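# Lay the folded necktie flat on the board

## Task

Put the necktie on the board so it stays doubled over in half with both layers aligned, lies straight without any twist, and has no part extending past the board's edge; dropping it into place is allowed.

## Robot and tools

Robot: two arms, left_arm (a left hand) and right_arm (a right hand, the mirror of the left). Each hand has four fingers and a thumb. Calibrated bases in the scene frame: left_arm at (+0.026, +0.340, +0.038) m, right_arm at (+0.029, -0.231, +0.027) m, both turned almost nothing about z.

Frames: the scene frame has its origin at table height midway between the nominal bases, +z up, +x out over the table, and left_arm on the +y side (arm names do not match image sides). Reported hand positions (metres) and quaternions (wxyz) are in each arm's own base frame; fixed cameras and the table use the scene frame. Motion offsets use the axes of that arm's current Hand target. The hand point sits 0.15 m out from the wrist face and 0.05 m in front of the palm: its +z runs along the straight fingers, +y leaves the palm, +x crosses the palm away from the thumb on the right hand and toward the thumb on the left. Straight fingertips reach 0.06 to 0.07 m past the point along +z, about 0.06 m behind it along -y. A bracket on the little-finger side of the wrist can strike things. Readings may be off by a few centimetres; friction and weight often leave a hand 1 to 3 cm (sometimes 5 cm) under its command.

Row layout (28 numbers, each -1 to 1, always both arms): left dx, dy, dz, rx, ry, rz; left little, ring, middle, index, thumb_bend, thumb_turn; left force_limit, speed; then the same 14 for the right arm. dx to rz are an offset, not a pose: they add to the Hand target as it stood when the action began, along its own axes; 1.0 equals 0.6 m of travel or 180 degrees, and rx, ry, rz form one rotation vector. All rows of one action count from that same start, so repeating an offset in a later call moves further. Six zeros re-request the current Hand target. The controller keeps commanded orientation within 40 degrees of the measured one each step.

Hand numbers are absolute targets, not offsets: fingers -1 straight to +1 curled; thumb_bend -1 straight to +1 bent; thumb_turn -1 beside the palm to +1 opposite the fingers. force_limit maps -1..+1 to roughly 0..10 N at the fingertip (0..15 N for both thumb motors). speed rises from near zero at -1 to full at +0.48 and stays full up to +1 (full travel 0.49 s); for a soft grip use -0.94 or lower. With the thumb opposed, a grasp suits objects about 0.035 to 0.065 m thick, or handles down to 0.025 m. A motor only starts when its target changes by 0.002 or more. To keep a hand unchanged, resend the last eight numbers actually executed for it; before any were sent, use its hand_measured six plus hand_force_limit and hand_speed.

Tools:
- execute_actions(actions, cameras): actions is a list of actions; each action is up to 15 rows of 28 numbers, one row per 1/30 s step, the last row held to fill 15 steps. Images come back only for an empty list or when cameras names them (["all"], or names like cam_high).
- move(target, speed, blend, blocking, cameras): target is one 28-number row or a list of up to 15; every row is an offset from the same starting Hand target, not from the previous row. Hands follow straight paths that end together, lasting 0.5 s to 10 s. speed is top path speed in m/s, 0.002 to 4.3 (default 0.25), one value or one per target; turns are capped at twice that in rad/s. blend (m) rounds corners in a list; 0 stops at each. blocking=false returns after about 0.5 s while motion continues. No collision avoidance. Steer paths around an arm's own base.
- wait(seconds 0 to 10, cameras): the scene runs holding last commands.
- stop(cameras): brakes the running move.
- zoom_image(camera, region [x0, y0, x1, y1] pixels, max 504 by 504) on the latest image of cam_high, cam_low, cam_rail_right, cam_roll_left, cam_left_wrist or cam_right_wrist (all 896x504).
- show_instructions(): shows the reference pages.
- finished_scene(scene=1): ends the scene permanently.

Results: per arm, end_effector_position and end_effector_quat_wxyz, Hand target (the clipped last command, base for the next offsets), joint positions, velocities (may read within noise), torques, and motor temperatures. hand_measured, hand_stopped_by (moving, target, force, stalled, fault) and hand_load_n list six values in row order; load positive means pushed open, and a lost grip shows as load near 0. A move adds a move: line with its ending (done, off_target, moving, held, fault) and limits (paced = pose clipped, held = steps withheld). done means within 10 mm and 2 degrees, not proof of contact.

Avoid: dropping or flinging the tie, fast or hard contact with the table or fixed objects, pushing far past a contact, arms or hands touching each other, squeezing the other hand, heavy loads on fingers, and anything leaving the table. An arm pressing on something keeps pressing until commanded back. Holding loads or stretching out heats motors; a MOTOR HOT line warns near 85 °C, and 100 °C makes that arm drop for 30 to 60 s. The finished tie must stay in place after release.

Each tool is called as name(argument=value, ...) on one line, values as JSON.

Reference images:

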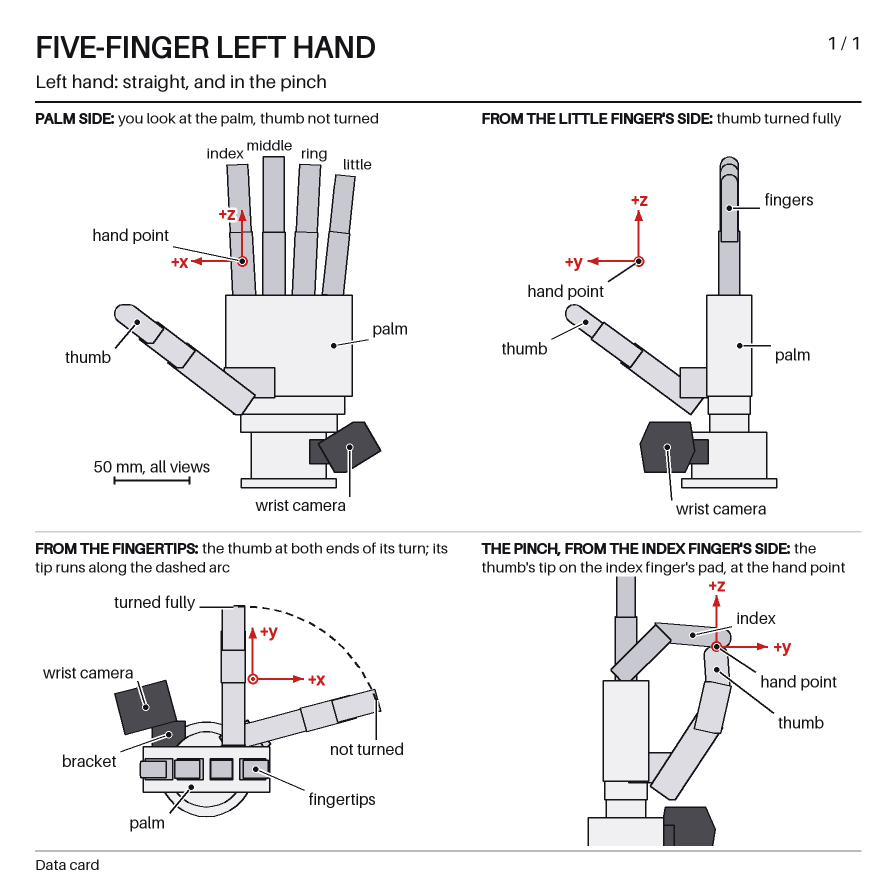

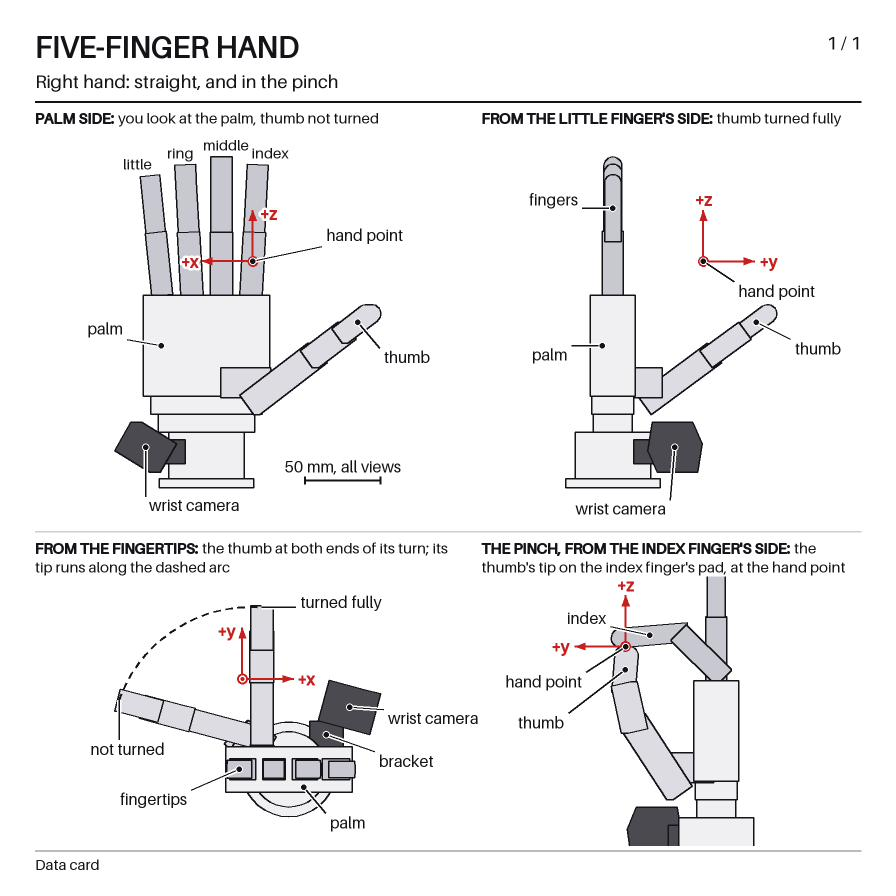

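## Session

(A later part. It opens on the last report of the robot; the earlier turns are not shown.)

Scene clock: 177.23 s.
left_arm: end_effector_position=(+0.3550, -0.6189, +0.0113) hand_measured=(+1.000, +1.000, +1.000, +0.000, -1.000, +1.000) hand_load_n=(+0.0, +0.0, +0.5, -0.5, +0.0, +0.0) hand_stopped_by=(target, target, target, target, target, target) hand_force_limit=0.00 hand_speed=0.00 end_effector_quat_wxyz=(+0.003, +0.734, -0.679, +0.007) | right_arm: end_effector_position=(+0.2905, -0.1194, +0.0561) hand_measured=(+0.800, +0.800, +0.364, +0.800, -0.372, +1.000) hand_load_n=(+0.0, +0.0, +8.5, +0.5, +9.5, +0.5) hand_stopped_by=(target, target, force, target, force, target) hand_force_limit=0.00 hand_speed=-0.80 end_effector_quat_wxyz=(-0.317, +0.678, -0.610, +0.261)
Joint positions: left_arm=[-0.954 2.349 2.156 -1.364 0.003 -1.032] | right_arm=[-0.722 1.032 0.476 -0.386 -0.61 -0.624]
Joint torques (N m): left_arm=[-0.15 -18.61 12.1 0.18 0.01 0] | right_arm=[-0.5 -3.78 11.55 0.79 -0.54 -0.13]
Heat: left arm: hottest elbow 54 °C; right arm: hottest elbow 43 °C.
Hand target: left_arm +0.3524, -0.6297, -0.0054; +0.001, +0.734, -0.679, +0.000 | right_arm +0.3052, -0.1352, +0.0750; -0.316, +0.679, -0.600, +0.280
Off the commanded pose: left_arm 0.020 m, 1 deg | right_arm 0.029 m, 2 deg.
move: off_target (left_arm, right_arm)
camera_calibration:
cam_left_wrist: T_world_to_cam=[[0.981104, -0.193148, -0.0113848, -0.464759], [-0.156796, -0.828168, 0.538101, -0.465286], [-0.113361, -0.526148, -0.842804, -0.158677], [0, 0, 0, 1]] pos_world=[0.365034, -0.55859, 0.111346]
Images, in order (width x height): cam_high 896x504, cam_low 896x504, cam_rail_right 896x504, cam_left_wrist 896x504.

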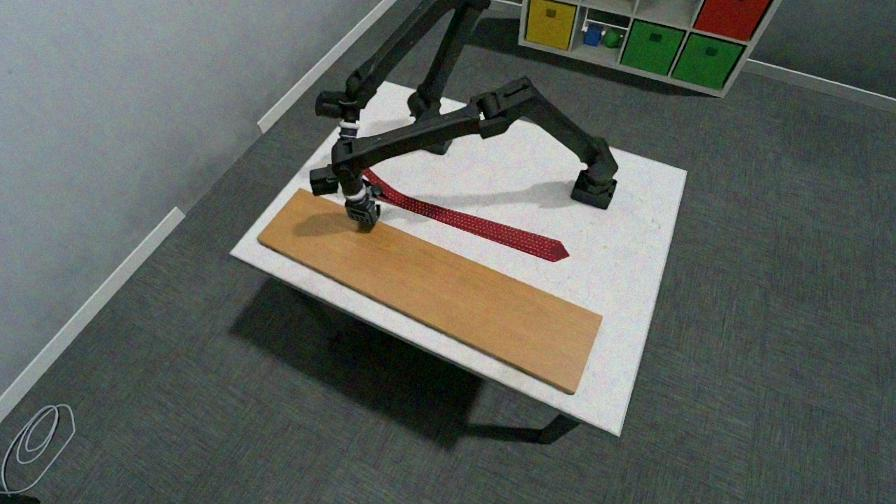

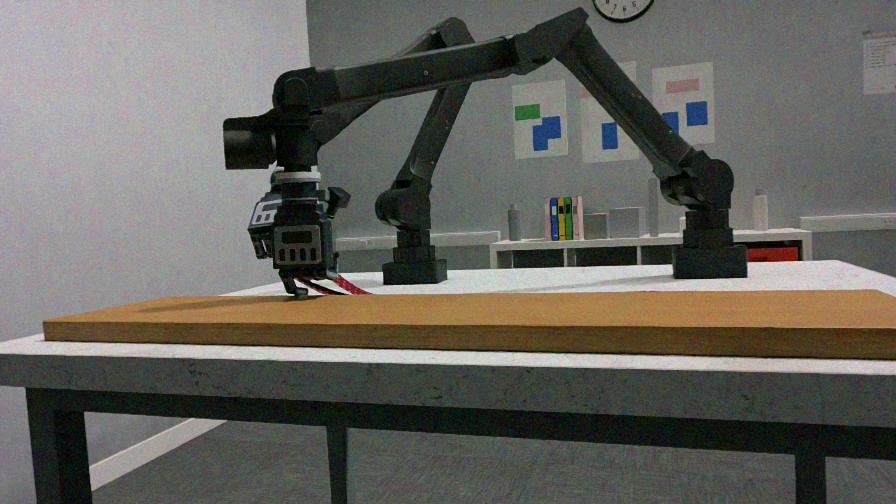

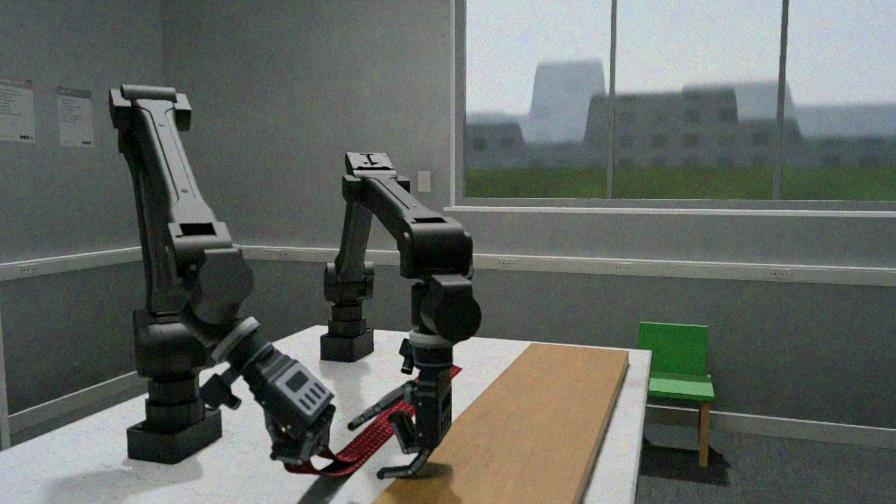

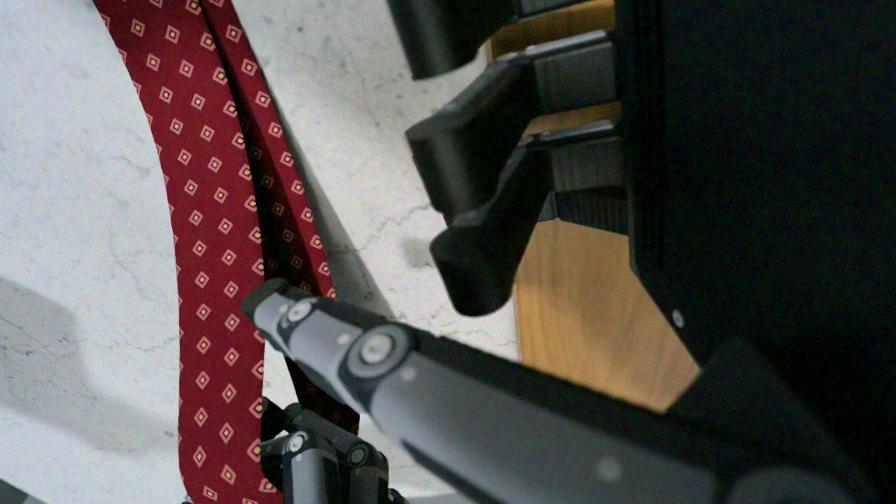

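move(target=[0.0212,0.0563,-0.0257,0,0,0,1,1,1,0.0,-1,1,0,0, 0,0,0,0,0,0,0.8,0.8,0.8,0.8,0.0,1,0.0,-0.8], speed=0.06, cameras=["cam_low","cam_left_wrist"])

zoom_image(camera="cam_low", region=[260, 210, 400, 310])

Scene clock: 180.83 s.
left_arm: end_effector_position=(+0.3209, -0.6358, +0.0115) hand_measured=(+1.000, +1.000, +1.000, +0.000, -1.000, +1.000) hand_load_n=(+0.0, +0.0, +0.0, +0.0, +0.0, +0.0) hand_stopped_by=(target, target, target, target, target, target) hand_force_limit=0.00 hand_speed=0.00 end_effector_quat_wxyz=(+0.001, +0.733, -0.680, -0.002) | right_arm: end_effector_position=(+0.2905, -0.1194, +0.0561) hand_measured=(+0.800, +0.800, +0.364, +0.800, -0.372, +1.000) hand_load_n=(+0.0, +0.0, +8.5, +0.0, +9.5, +0.5) hand_stopped_by=(target, target, force, target, force, target) hand_force_limit=0.00 hand_speed=-0.80 end_effector_quat_wxyz=(-0.317, +0.678, -0.610, +0.261)
Joint positions: left_arm=[-1.007 2.349 2.156 -1.382 0.003 -1.082] | right_arm=[-0.722 1.032 0.476 -0.386 -0.61 -0.624]
Joint torques (N m): left_arm=[0.09 -20.42 11.43 -0.08 0.02 0.01] | right_arm=[-0.79 -3.55 11.43 0.88 -0.57 -0.1]
Heat: left arm: hottest elbow 54 °C; right arm: hottest elbow 44 °C.
Hand target: left_arm +0.3196, -0.6451, +0.0102; +0.001, +0.734, -0.679, +0.000 | right_arm +0.3052, -0.1352, +0.0750; -0.316, +0.679, -0.600, +0.280
Off the commanded pose: left_arm 0.009 m, 0 deg | right_arm 0.029 m, 2 deg.
move: off_target (right_arm)
camera_calibration:
cam_left_wrist: T_world_to_cam=[[0.980317, -0.195956, -0.0241015, -0.435889], [-0.154015, -0.835393, 0.527634, -0.490131], [-0.123527, -0.513537, -0.84913, -0.159981], [0, 0, 0, 1]] pos_world=[0.33206, -0.577023, 0.11226]
Images, in order (width x height): cam_low 896x504, cam_left_wrist 896x504.

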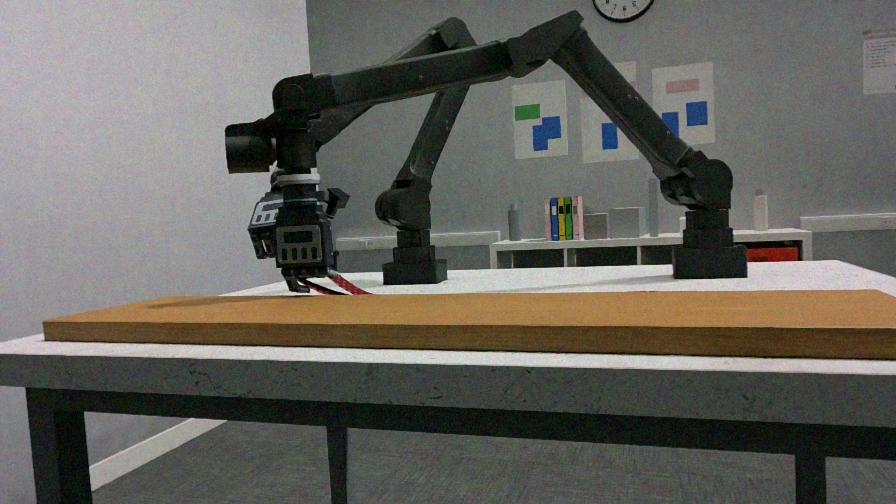

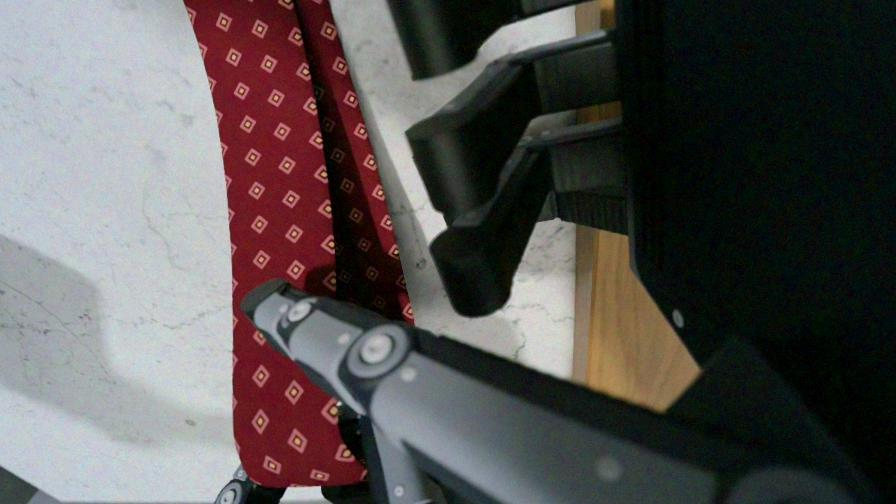

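Scaled by 3.600 from the camera's 896x504 image, which has a finer 1280x720 frame.

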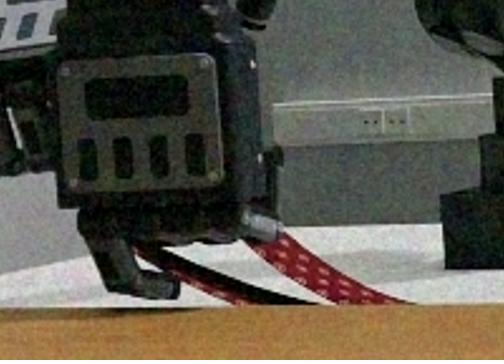

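move(target=[0,0.1053,0.0103,0,0,0,1,1,1,0.0,-1,1,0,0, 0,0,0,0,0,0,0.8,0.8,0.8,0.8,0.0,1,0.0,-0.8], speed=0.05, cameras=["cam_low","cam_left_wrist","cam_rail_right"])

zoom_image(camera="cam_low", region=[260, 210, 400, 310])

zoom_image(camera="cam_rail_right", region=[260, 350, 480, 504])

Scene clock: 183.67 s.
left_arm: end_effector_position=(+0.2628, -0.6429, -0.0057) hand_measured=(+1.000, +1.000, +1.000, +0.000, -1.000, +1.000) hand_load_n=(+0.0, +0.0, +0.0, +0.0, +0.0, +0.0) hand_stopped_by=(target, target, target, target, target, target) hand_force_limit=0.00 hand_speed=0.00 end_effector_quat_wxyz=(-0.002, +0.734, -0.679, -0.010) | right_arm: end_effector_position=(+0.2905, -0.1194, +0.0561) hand_measured=(+0.800, +0.800, +0.364, +0.800, -0.372, +1.000) hand_load_n=(+0.0, +0.0, +8.5, +0.5, +9.0, +0.5) hand_stopped_by=(target, target, force, target, force, target) hand_force_limit=0.00 hand_speed=-0.80 end_effector_quat_wxyz=(-0.317, +0.678, -0.610, +0.261)
Joint positions: left_arm=[-1.084 2.302 2.024 -1.314 0.003 -1.163] | right_arm=[-0.722 1.032 0.476 -0.386 -0.61 -0.624]
Joint torques (N m): left_arm=[-0.21 -22.59 8.47 0.69 0.03 0.02] | right_arm=[-0.97 -2.67 11.32 0.79 -0.59 -0.12]
Heat: left arm: hottest elbow 54 °C; right arm: hottest elbow 44 °C.
Hand target: left_arm +0.2566, -0.6500, +0.0041; +0.001, +0.734, -0.680, +0.000 | right_arm +0.3052, -0.1352, +0.0750; -0.316, +0.679, -0.600, +0.280
Off the commanded pose: left_arm 0.013 m, 1 deg | right_arm 0.029 m, 2 deg.
move: off_target (left_arm, right_arm)
camera_calibration:
cam_left_wrist: T_world_to_cam=[[0.980823, -0.191718, -0.0350922, -0.378228], [-0.146577, -0.844244, 0.515526, -0.503674], [-0.128462, -0.500496, -0.856155, -0.175684], [0, 0, 0, 1]] pos_world=[0.274579, -0.585665, 0.0959716]
Images, in order (width x height): cam_low 896x504, cam_rail_right 896x504, cam_left_wrist 896x504.

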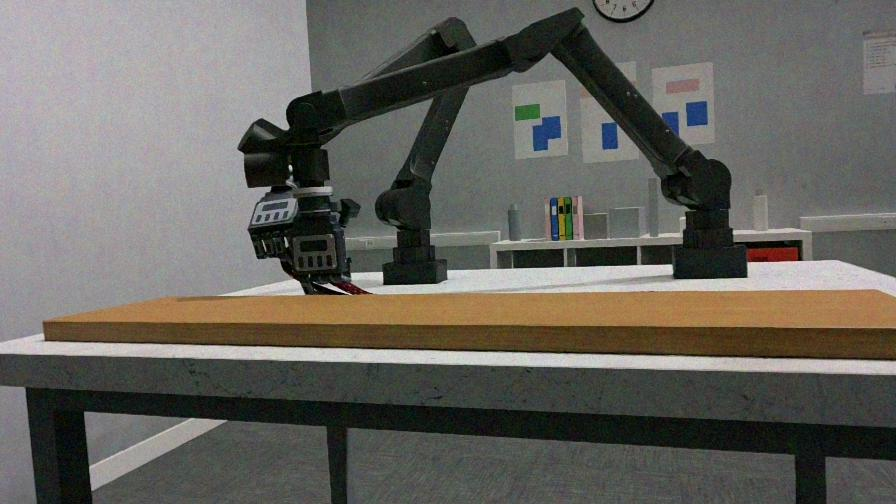

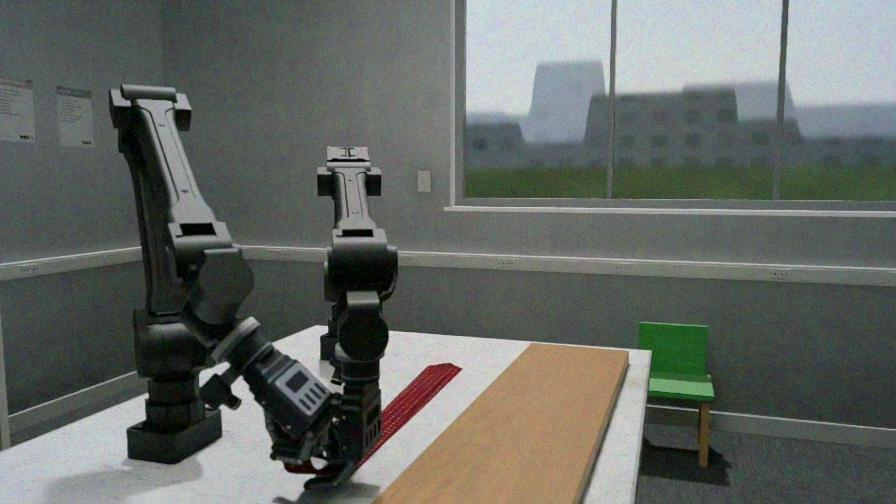

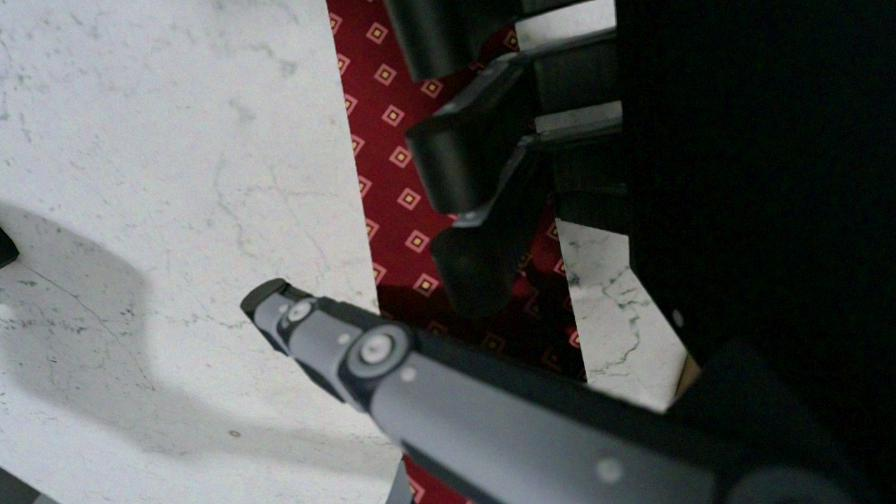

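Scaled by 3.600 from the camera's 896x504 image, which has a finer 1280x720 frame.

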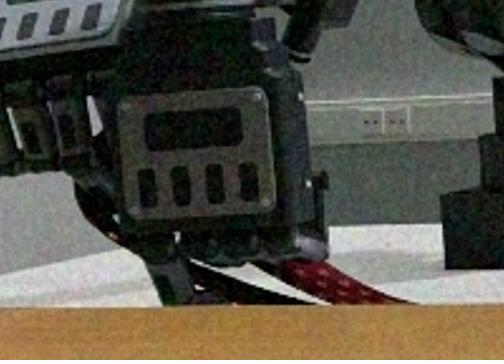

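Scaled by 2.291 from the camera's 896x504 image, which has a finer 1280x720 frame.

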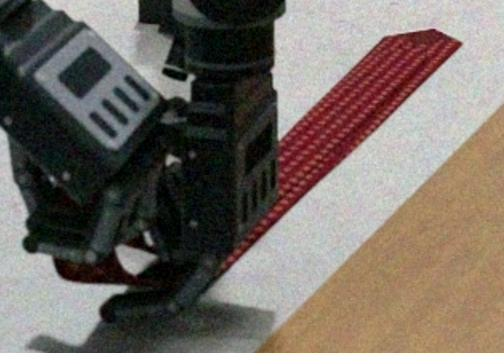

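zoom_image(camera="cam_rail_right", region=[280, 430, 380, 500])

zoom_image(camera="cam_low", region=[275, 255, 355, 305])

zoom_image(camera="cam_left_wrist", region=[320, 250, 620, 504])

Scaled by 5.040 from the camera's 896x504 image, which has a finer 1280x720 frame.

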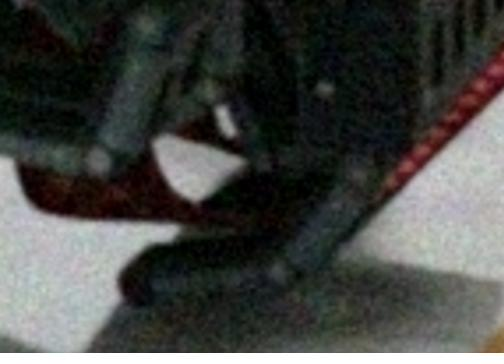

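Scaled by 6.300 from the camera's 896x504 image, which has a finer 1280x720 frame.

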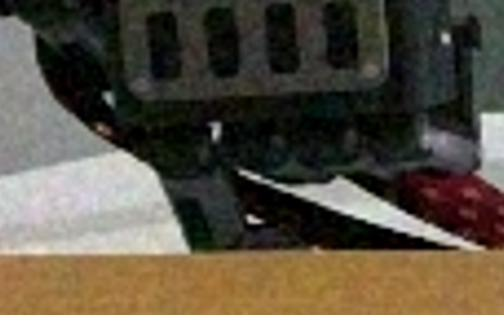

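Scaled by 1.680 from the camera's 896x504 image, which has a finer 1280x720 frame.

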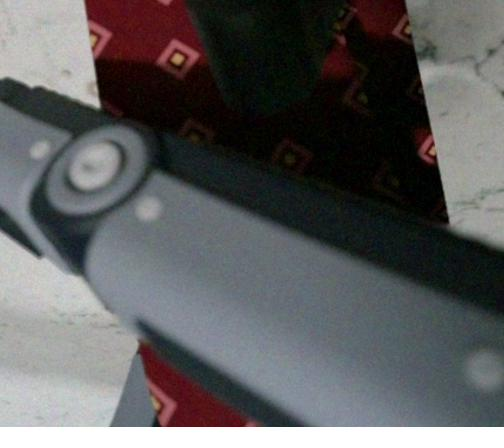

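move(target=[-0.199,-0.0205,-0.0133,0,0,0,1,1,1,0.0,-1,1,0,0, 0,0,0,0,0,0,0.8,0.8,0.8,0.8,0.0,1,0.0,-0.8], speed=0.06, cameras=["cam_high","cam_low","cam_left_wrist","cam_rail_right"])

zoom_image(camera="cam_low", region=[260, 210, 420, 310])

zoom_image(camera="cam_rail_right", region=[260, 350, 480, 504])

Scene clock: 188.57 s.
left_arm: end_effector_position=(+0.2510, -0.5321, +0.0045) hand_measured=(+1.000, +1.000, +1.000, +0.000, -1.000, +1.000) hand_load_n=(+0.0, +0.0, +0.0, +0.0, +0.0, -0.5) hand_stopped_by=(target, target, target, target, target, target) hand_force_limit=0.00 hand_speed=0.00 end_effector_quat_wxyz=(-0.001, +0.733, -0.680, -0.010) | right_arm: end_effector_position=(+0.2906, -0.1193, +0.0562) hand_measured=(+0.800, +0.800, +0.364, +0.800, -0.372, +1.000) hand_load_n=(+0.0, +0.0, +8.5, +0.0, +9.5, +0.5) hand_stopped_by=(target, target, force, target, force, target) hand_force_limit=0.00 hand_speed=-0.80 end_effector_quat_wxyz=(-0.317, +0.678, -0.610, +0.261)
Joint positions: left_arm=[-1.013 2.021 1.562 -1.13 0.003 -1.088] | right_arm=[-0.722 1.032 0.476 -0.386 -0.61 -0.624]
Joint torques (N m): left_arm=[1.79 -18.67 7.9 0.72 0 0.25] | right_arm=[-0.44 -3.25 11.34 1.03 -0.57 -0.03]
Motor temperatures (°C): left_arm=[33 32 53 27 29 30] | right_arm=[28 29 45 29 30 29]
Heat: left arm: hottest elbow 53 °C; right arm: hottest elbow 45 °C.
Hand target: left_arm +0.2597, -0.5299, +0.0117; +0.001, +0.734, -0.679, +0.000 | right_arm +0.3052, -0.1352, +0.0750; -0.316, +0.679, -0.600, +0.280
Off the commanded pose: left_arm 0.012 m, 1 deg | right_arm 0.029 m, 2 deg.
move: off_target (left_arm, right_arm)
camera_calibration:
cam_left_wrist: T_world_to_cam=[[0.980016, -0.195851, -0.0347936, -0.347097], [-0.149945, -0.842288, 0.517753, -0.415216], [-0.130709, -0.502189, -0.854822, -0.113393], [0, 0, 0, 1]] pos_world=[0.26308, -0.474655, 0.105971]
Images, in order (width x height): cam_high 896x504, cam_low 896x504, cam_rail_right 896x504, cam_left_wrist 896x504.

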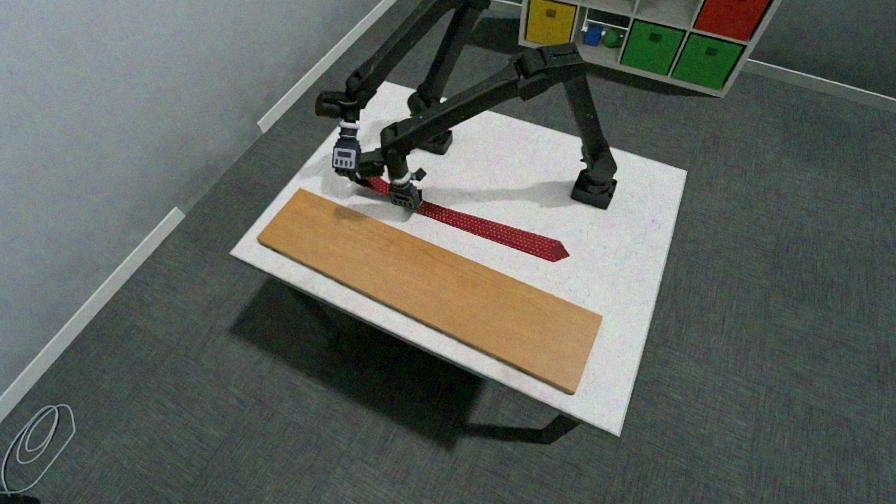

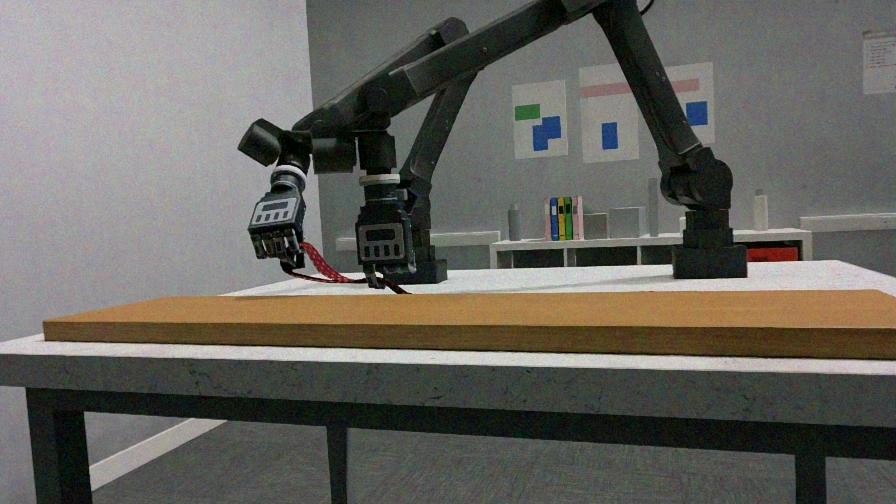

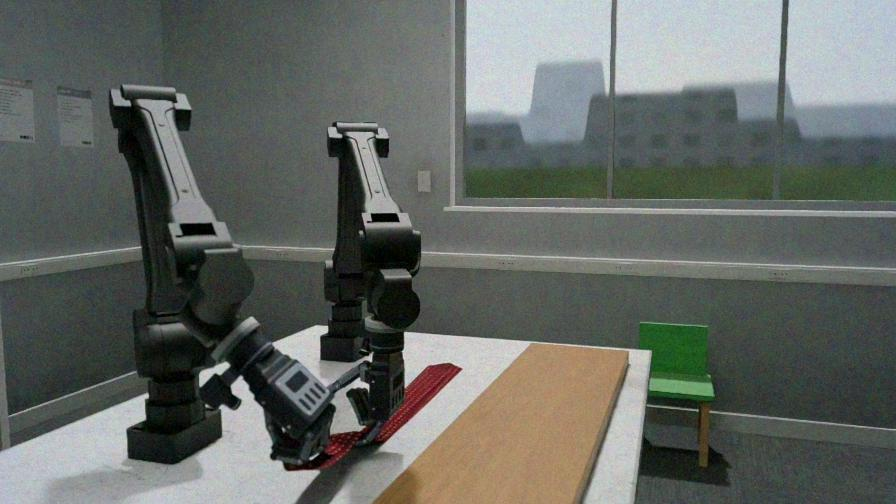

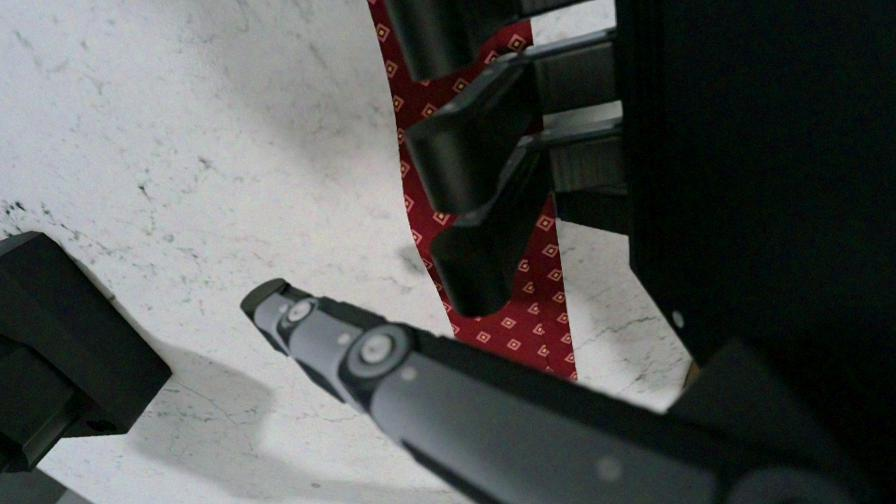

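Scaled by 3.150 from the camera's 896x504 image, which has a finer 1280x720 frame.

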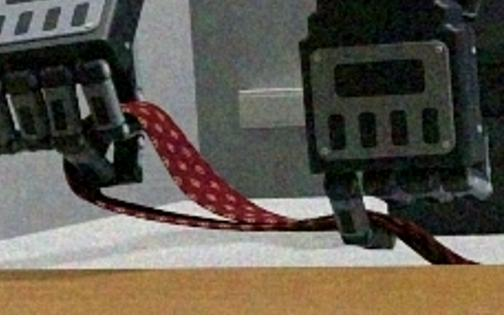

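Scaled by 2.291 from the camera's 896x504 image, which has a finer 1280x720 frame.

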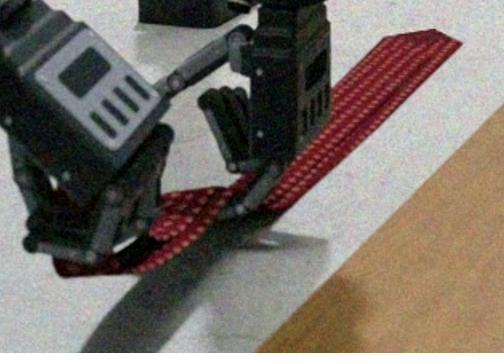

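move(target=[-0.3313,-0.0391,0.003,0,0,0,1,1,1,0.0,-1,1,0,0, 0,0,0,0,0,0,0.8,0.8,0.8,0.8,0.0,1,0.0,-0.8], speed=0.07, cameras=["cam_high","cam_low","cam_left_wrist","cam_rail_right"])

zoom_image(camera="cam_low", region=[260, 190, 560, 310])

Scene clock: 192.87 s.
left_arm: end_effector_position=(+0.2621, -0.3331, +0.0054) hand_measured=(+1.000, +1.000, +1.000, +0.000, -1.000, +1.000) hand_load_n=(+0.0, +0.0, +0.5, +0.0, +0.0, +0.0) hand_stopped_by=(target, target, target, target, target, target) hand_force_limit=0.00 hand_speed=0.00 end_effector_quat_wxyz=(+0.001, +0.733, -0.680, -0.009) | right_arm: end_effector_position=(+0.2906, -0.1193, +0.0562) hand_measured=(+0.800, +0.800, +0.364, +0.800, -0.372, +1.000) hand_load_n=(+0.0, +0.0, +8.5, +0.0, +9.5, +1.0) hand_stopped_by=(target, target, force, target, force, target) hand_force_limit=0.00 hand_speed=-0.80 end_effector_quat_wxyz=(-0.317, +0.678, -0.610, +0.261)
Joint positions: left_arm=[-0.748 1.688 1.056 -0.957 0.003 -0.823] | right_arm=[-0.722 1.032 0.476 -0.386 -0.611 -0.624]
Joint torques (N m): left_arm=[1.79 -13.16 7.12 0.69 0 0.24] | right_arm=[-0.44 -2.78 11.34 1.05 -0.57 -0.09]
Heat: left arm: hottest elbow 52 °C; right arm: hottest elbow 46 °C.
Hand target: left_arm +0.2679, -0.3299, +0.0096; +0.001, +0.734, -0.679, +0.000 | right_arm +0.3052, -0.1352, +0.0750; -0.316, +0.679, -0.600, +0.280
Off the commanded pose: left_arm 0.008 m, 1 deg | right_arm 0.029 m, 2 deg.
move: off_target (right_arm)
camera_calibration:
cam_left_wrist: T_world_to_cam=[[0.980068, -0.195291, -0.0364491, -0.318766], [-0.147982, -0.840059, 0.521922, -0.246156], [-0.132546, -0.506125, -0.852214, -0.0120664], [0, 0, 0, 1]] pos_world=[0.274386, -0.275145, 0.106572]
Images, in order (width x height): cam_high 896x504, cam_low 896x504, cam_rail_right 896x504, cam_left_wrist 896x504.

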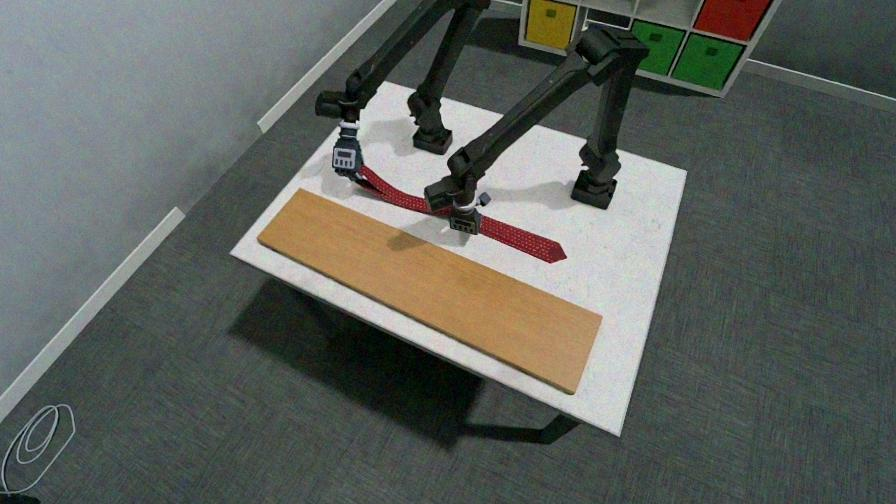

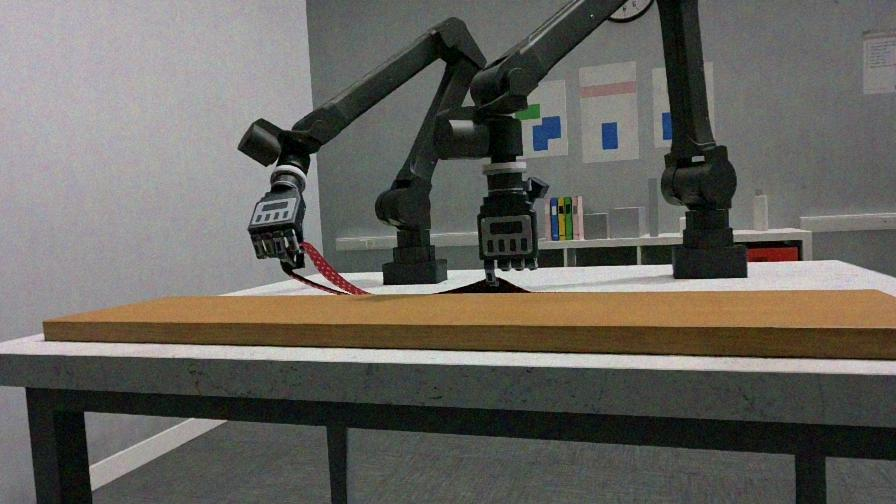

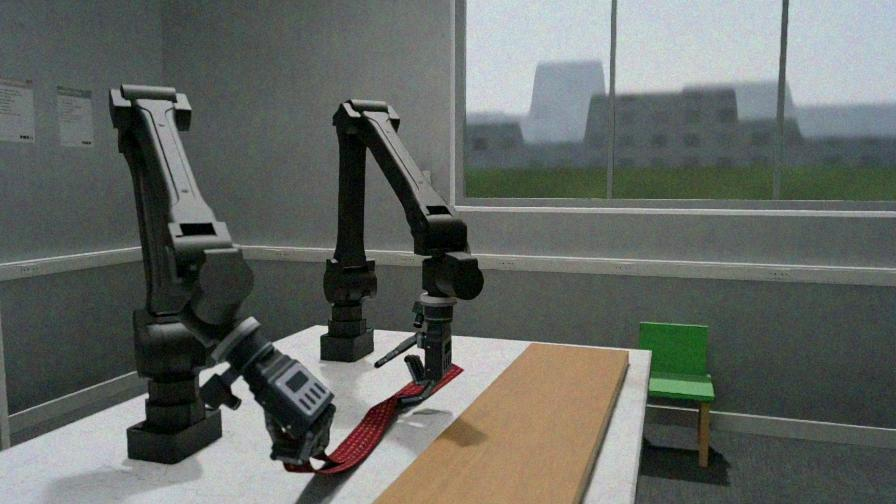

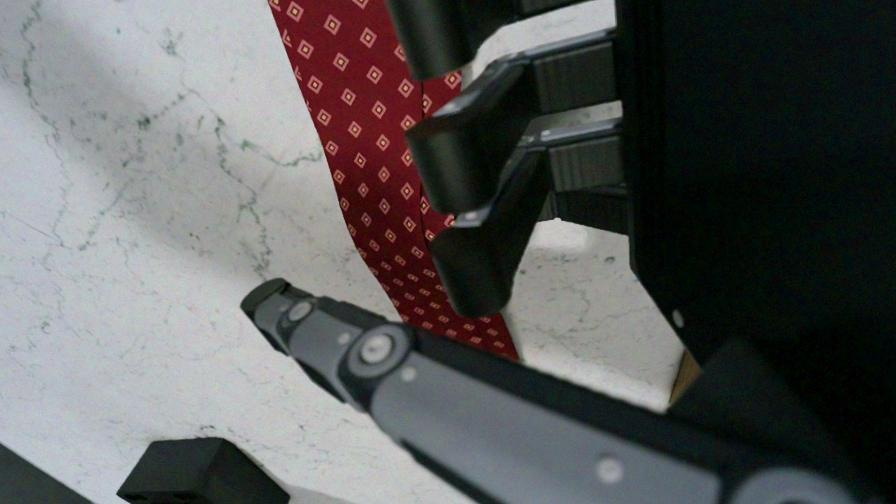

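Scaled by 1.680 from the camera's 896x504 image, which has a finer 1280x720 frame.

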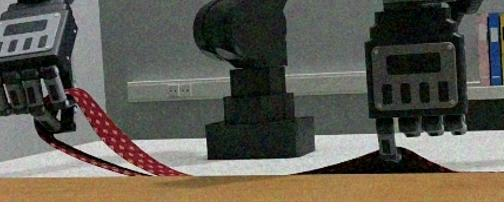

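move(target=[-0.4571,-0.0338,0.002,0,0,0,1,1,1,0.0,-1,1,0,0, 0,0,0,0,0,0,0.8,0.8,0.8,0.8,0.0,1,0.0,-0.8], speed=0.08, cameras=["cam_high","cam_low","cam_left_wrist","cam_roll_left"])

zoom_image(camera="cam_high", region=[480, 180, 620, 290])

zoom_image(camera="cam_roll_left", region=[450, 150, 700, 300])

Scene clock: 198.23 s.
left_arm: end_effector_position=(+0.2642, -0.0594, +0.0061) hand_measured=(+1.000, +1.000, +1.000, +0.000, -1.000, +1.000) hand_load_n=(+0.0, +0.0, +0.0, +0.0, +0.0, +0.0) hand_stopped_by=(target, target, target, target, target, target) hand_force_limit=0.00 hand_speed=0.00 end_effector_quat_wxyz=(+0.007, +0.733, -0.681, -0.007) | right_arm: end_effector_position=(+0.2906, -0.1193, +0.0562) hand_measured=(+0.800, +0.800, +0.364, +0.800, -0.372, +1.000) hand_load_n=(+0.0, +0.0, +9.0, +0.0, +9.5, +0.5) hand_stopped_by=(target, target, force, target, force, target) hand_force_limit=0.00 hand_speed=-0.80 end_effector_quat_wxyz=(-0.317, +0.678, -0.610, +0.261)
Joint positions: left_arm=[-0.073 1.421 0.735 -0.904 0.002 -0.146] | right_arm=[-0.722 1.032 0.476 -0.386 -0.611 -0.624]
Joint torques (N m): left_arm=[1.9 -8.64 6.9 0.72 0.02 0.25] | right_arm=[-0.62 -2.73 11.47 0.76 -0.58 -0.07]
Heat: left arm: hottest elbow 51 °C; right arm: hottest elbow 47 °C.
Hand target: left_arm +0.2670, -0.0549, +0.0080; +0.001, +0.734, -0.679, +0.000 | right_arm +0.3052, -0.1351, +0.0750; -0.316, +0.679, -0.600, +0.280
Off the commanded pose: left_arm 0.006 m, 1 deg | right_arm 0.029 m, 2 deg.
move: off_target (right_arm)
camera_calibration:
cam_left_wrist: T_world_to_cam=[[0.979565, -0.197418, -0.0384533, -0.267317], [-0.147285, -0.834293, 0.531284, -0.0162245], [-0.136966, -0.514764, -0.846321, 0.128004], [0, 0, 0, 1]] pos_world=[0.276997, -0.00041726, 0.106673]
Images, in order (width x height): cam_high 896x504, cam_low 896x504, cam_roll_left 896x504, cam_left_wrist 896x504.

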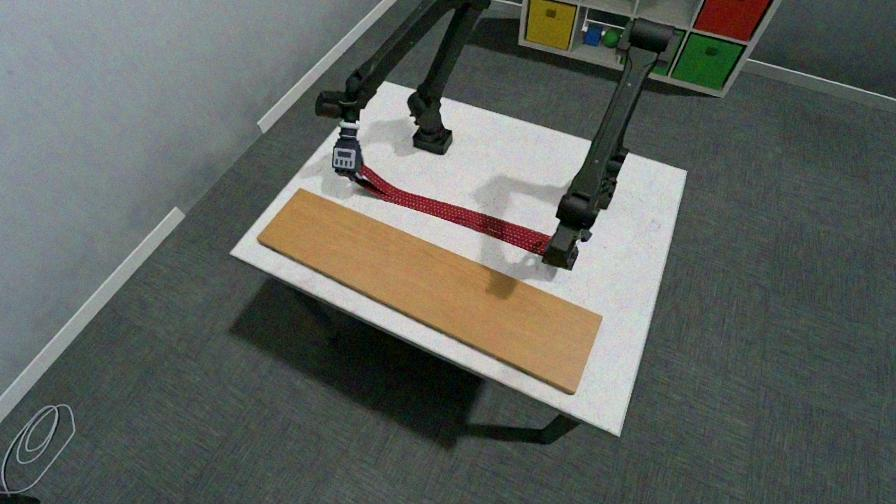

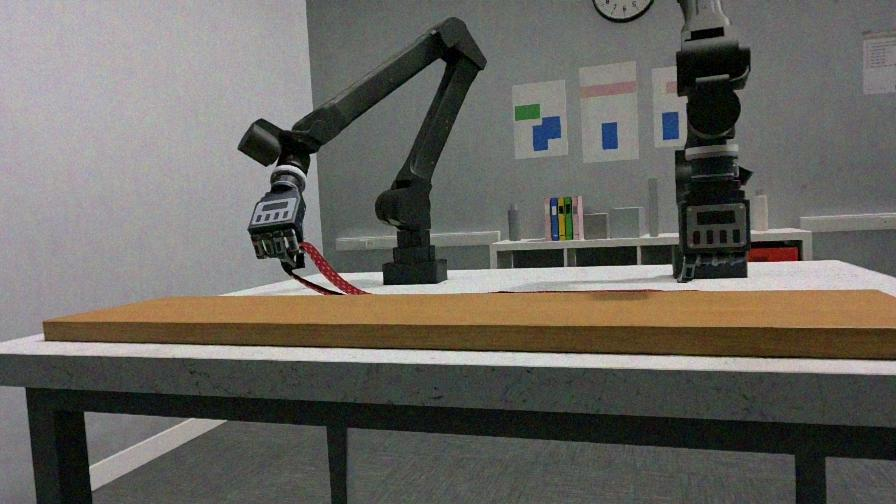

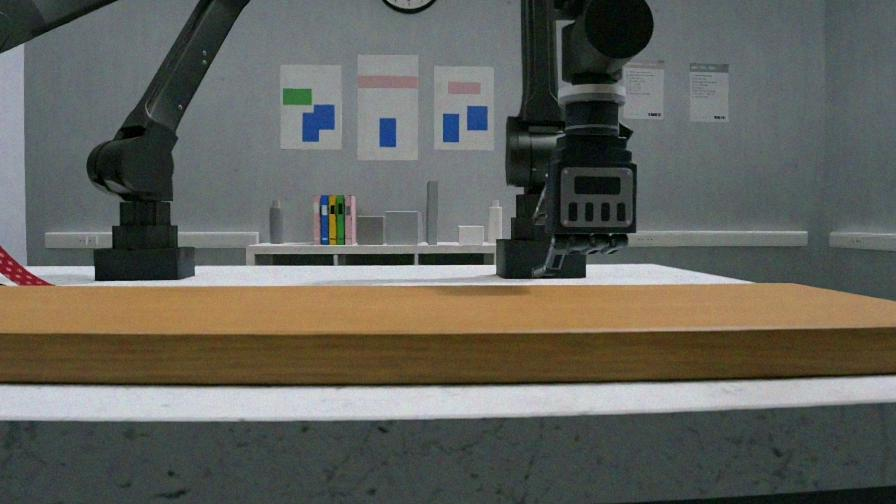

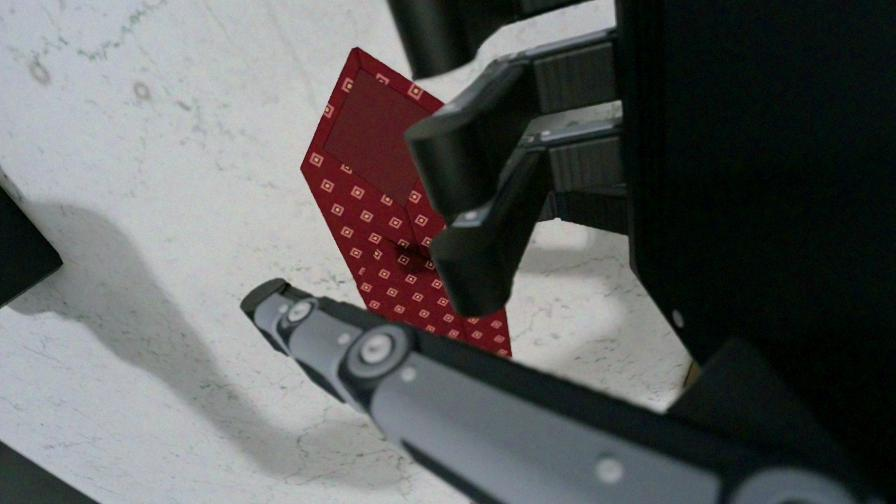

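Scaled by 3.600 from the camera's 896x504 image, which has a finer 1280x720 frame.

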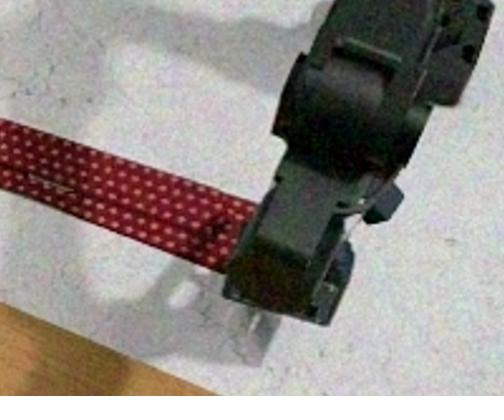

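Scaled by 2.016 from the camera's 896x504 image, which has a finer 1280x720 frame.

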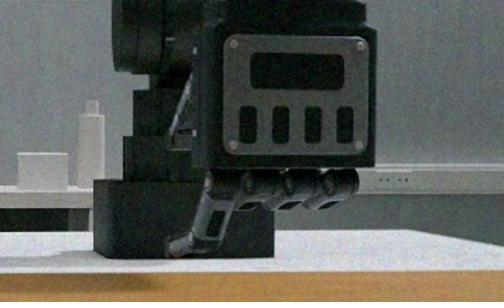

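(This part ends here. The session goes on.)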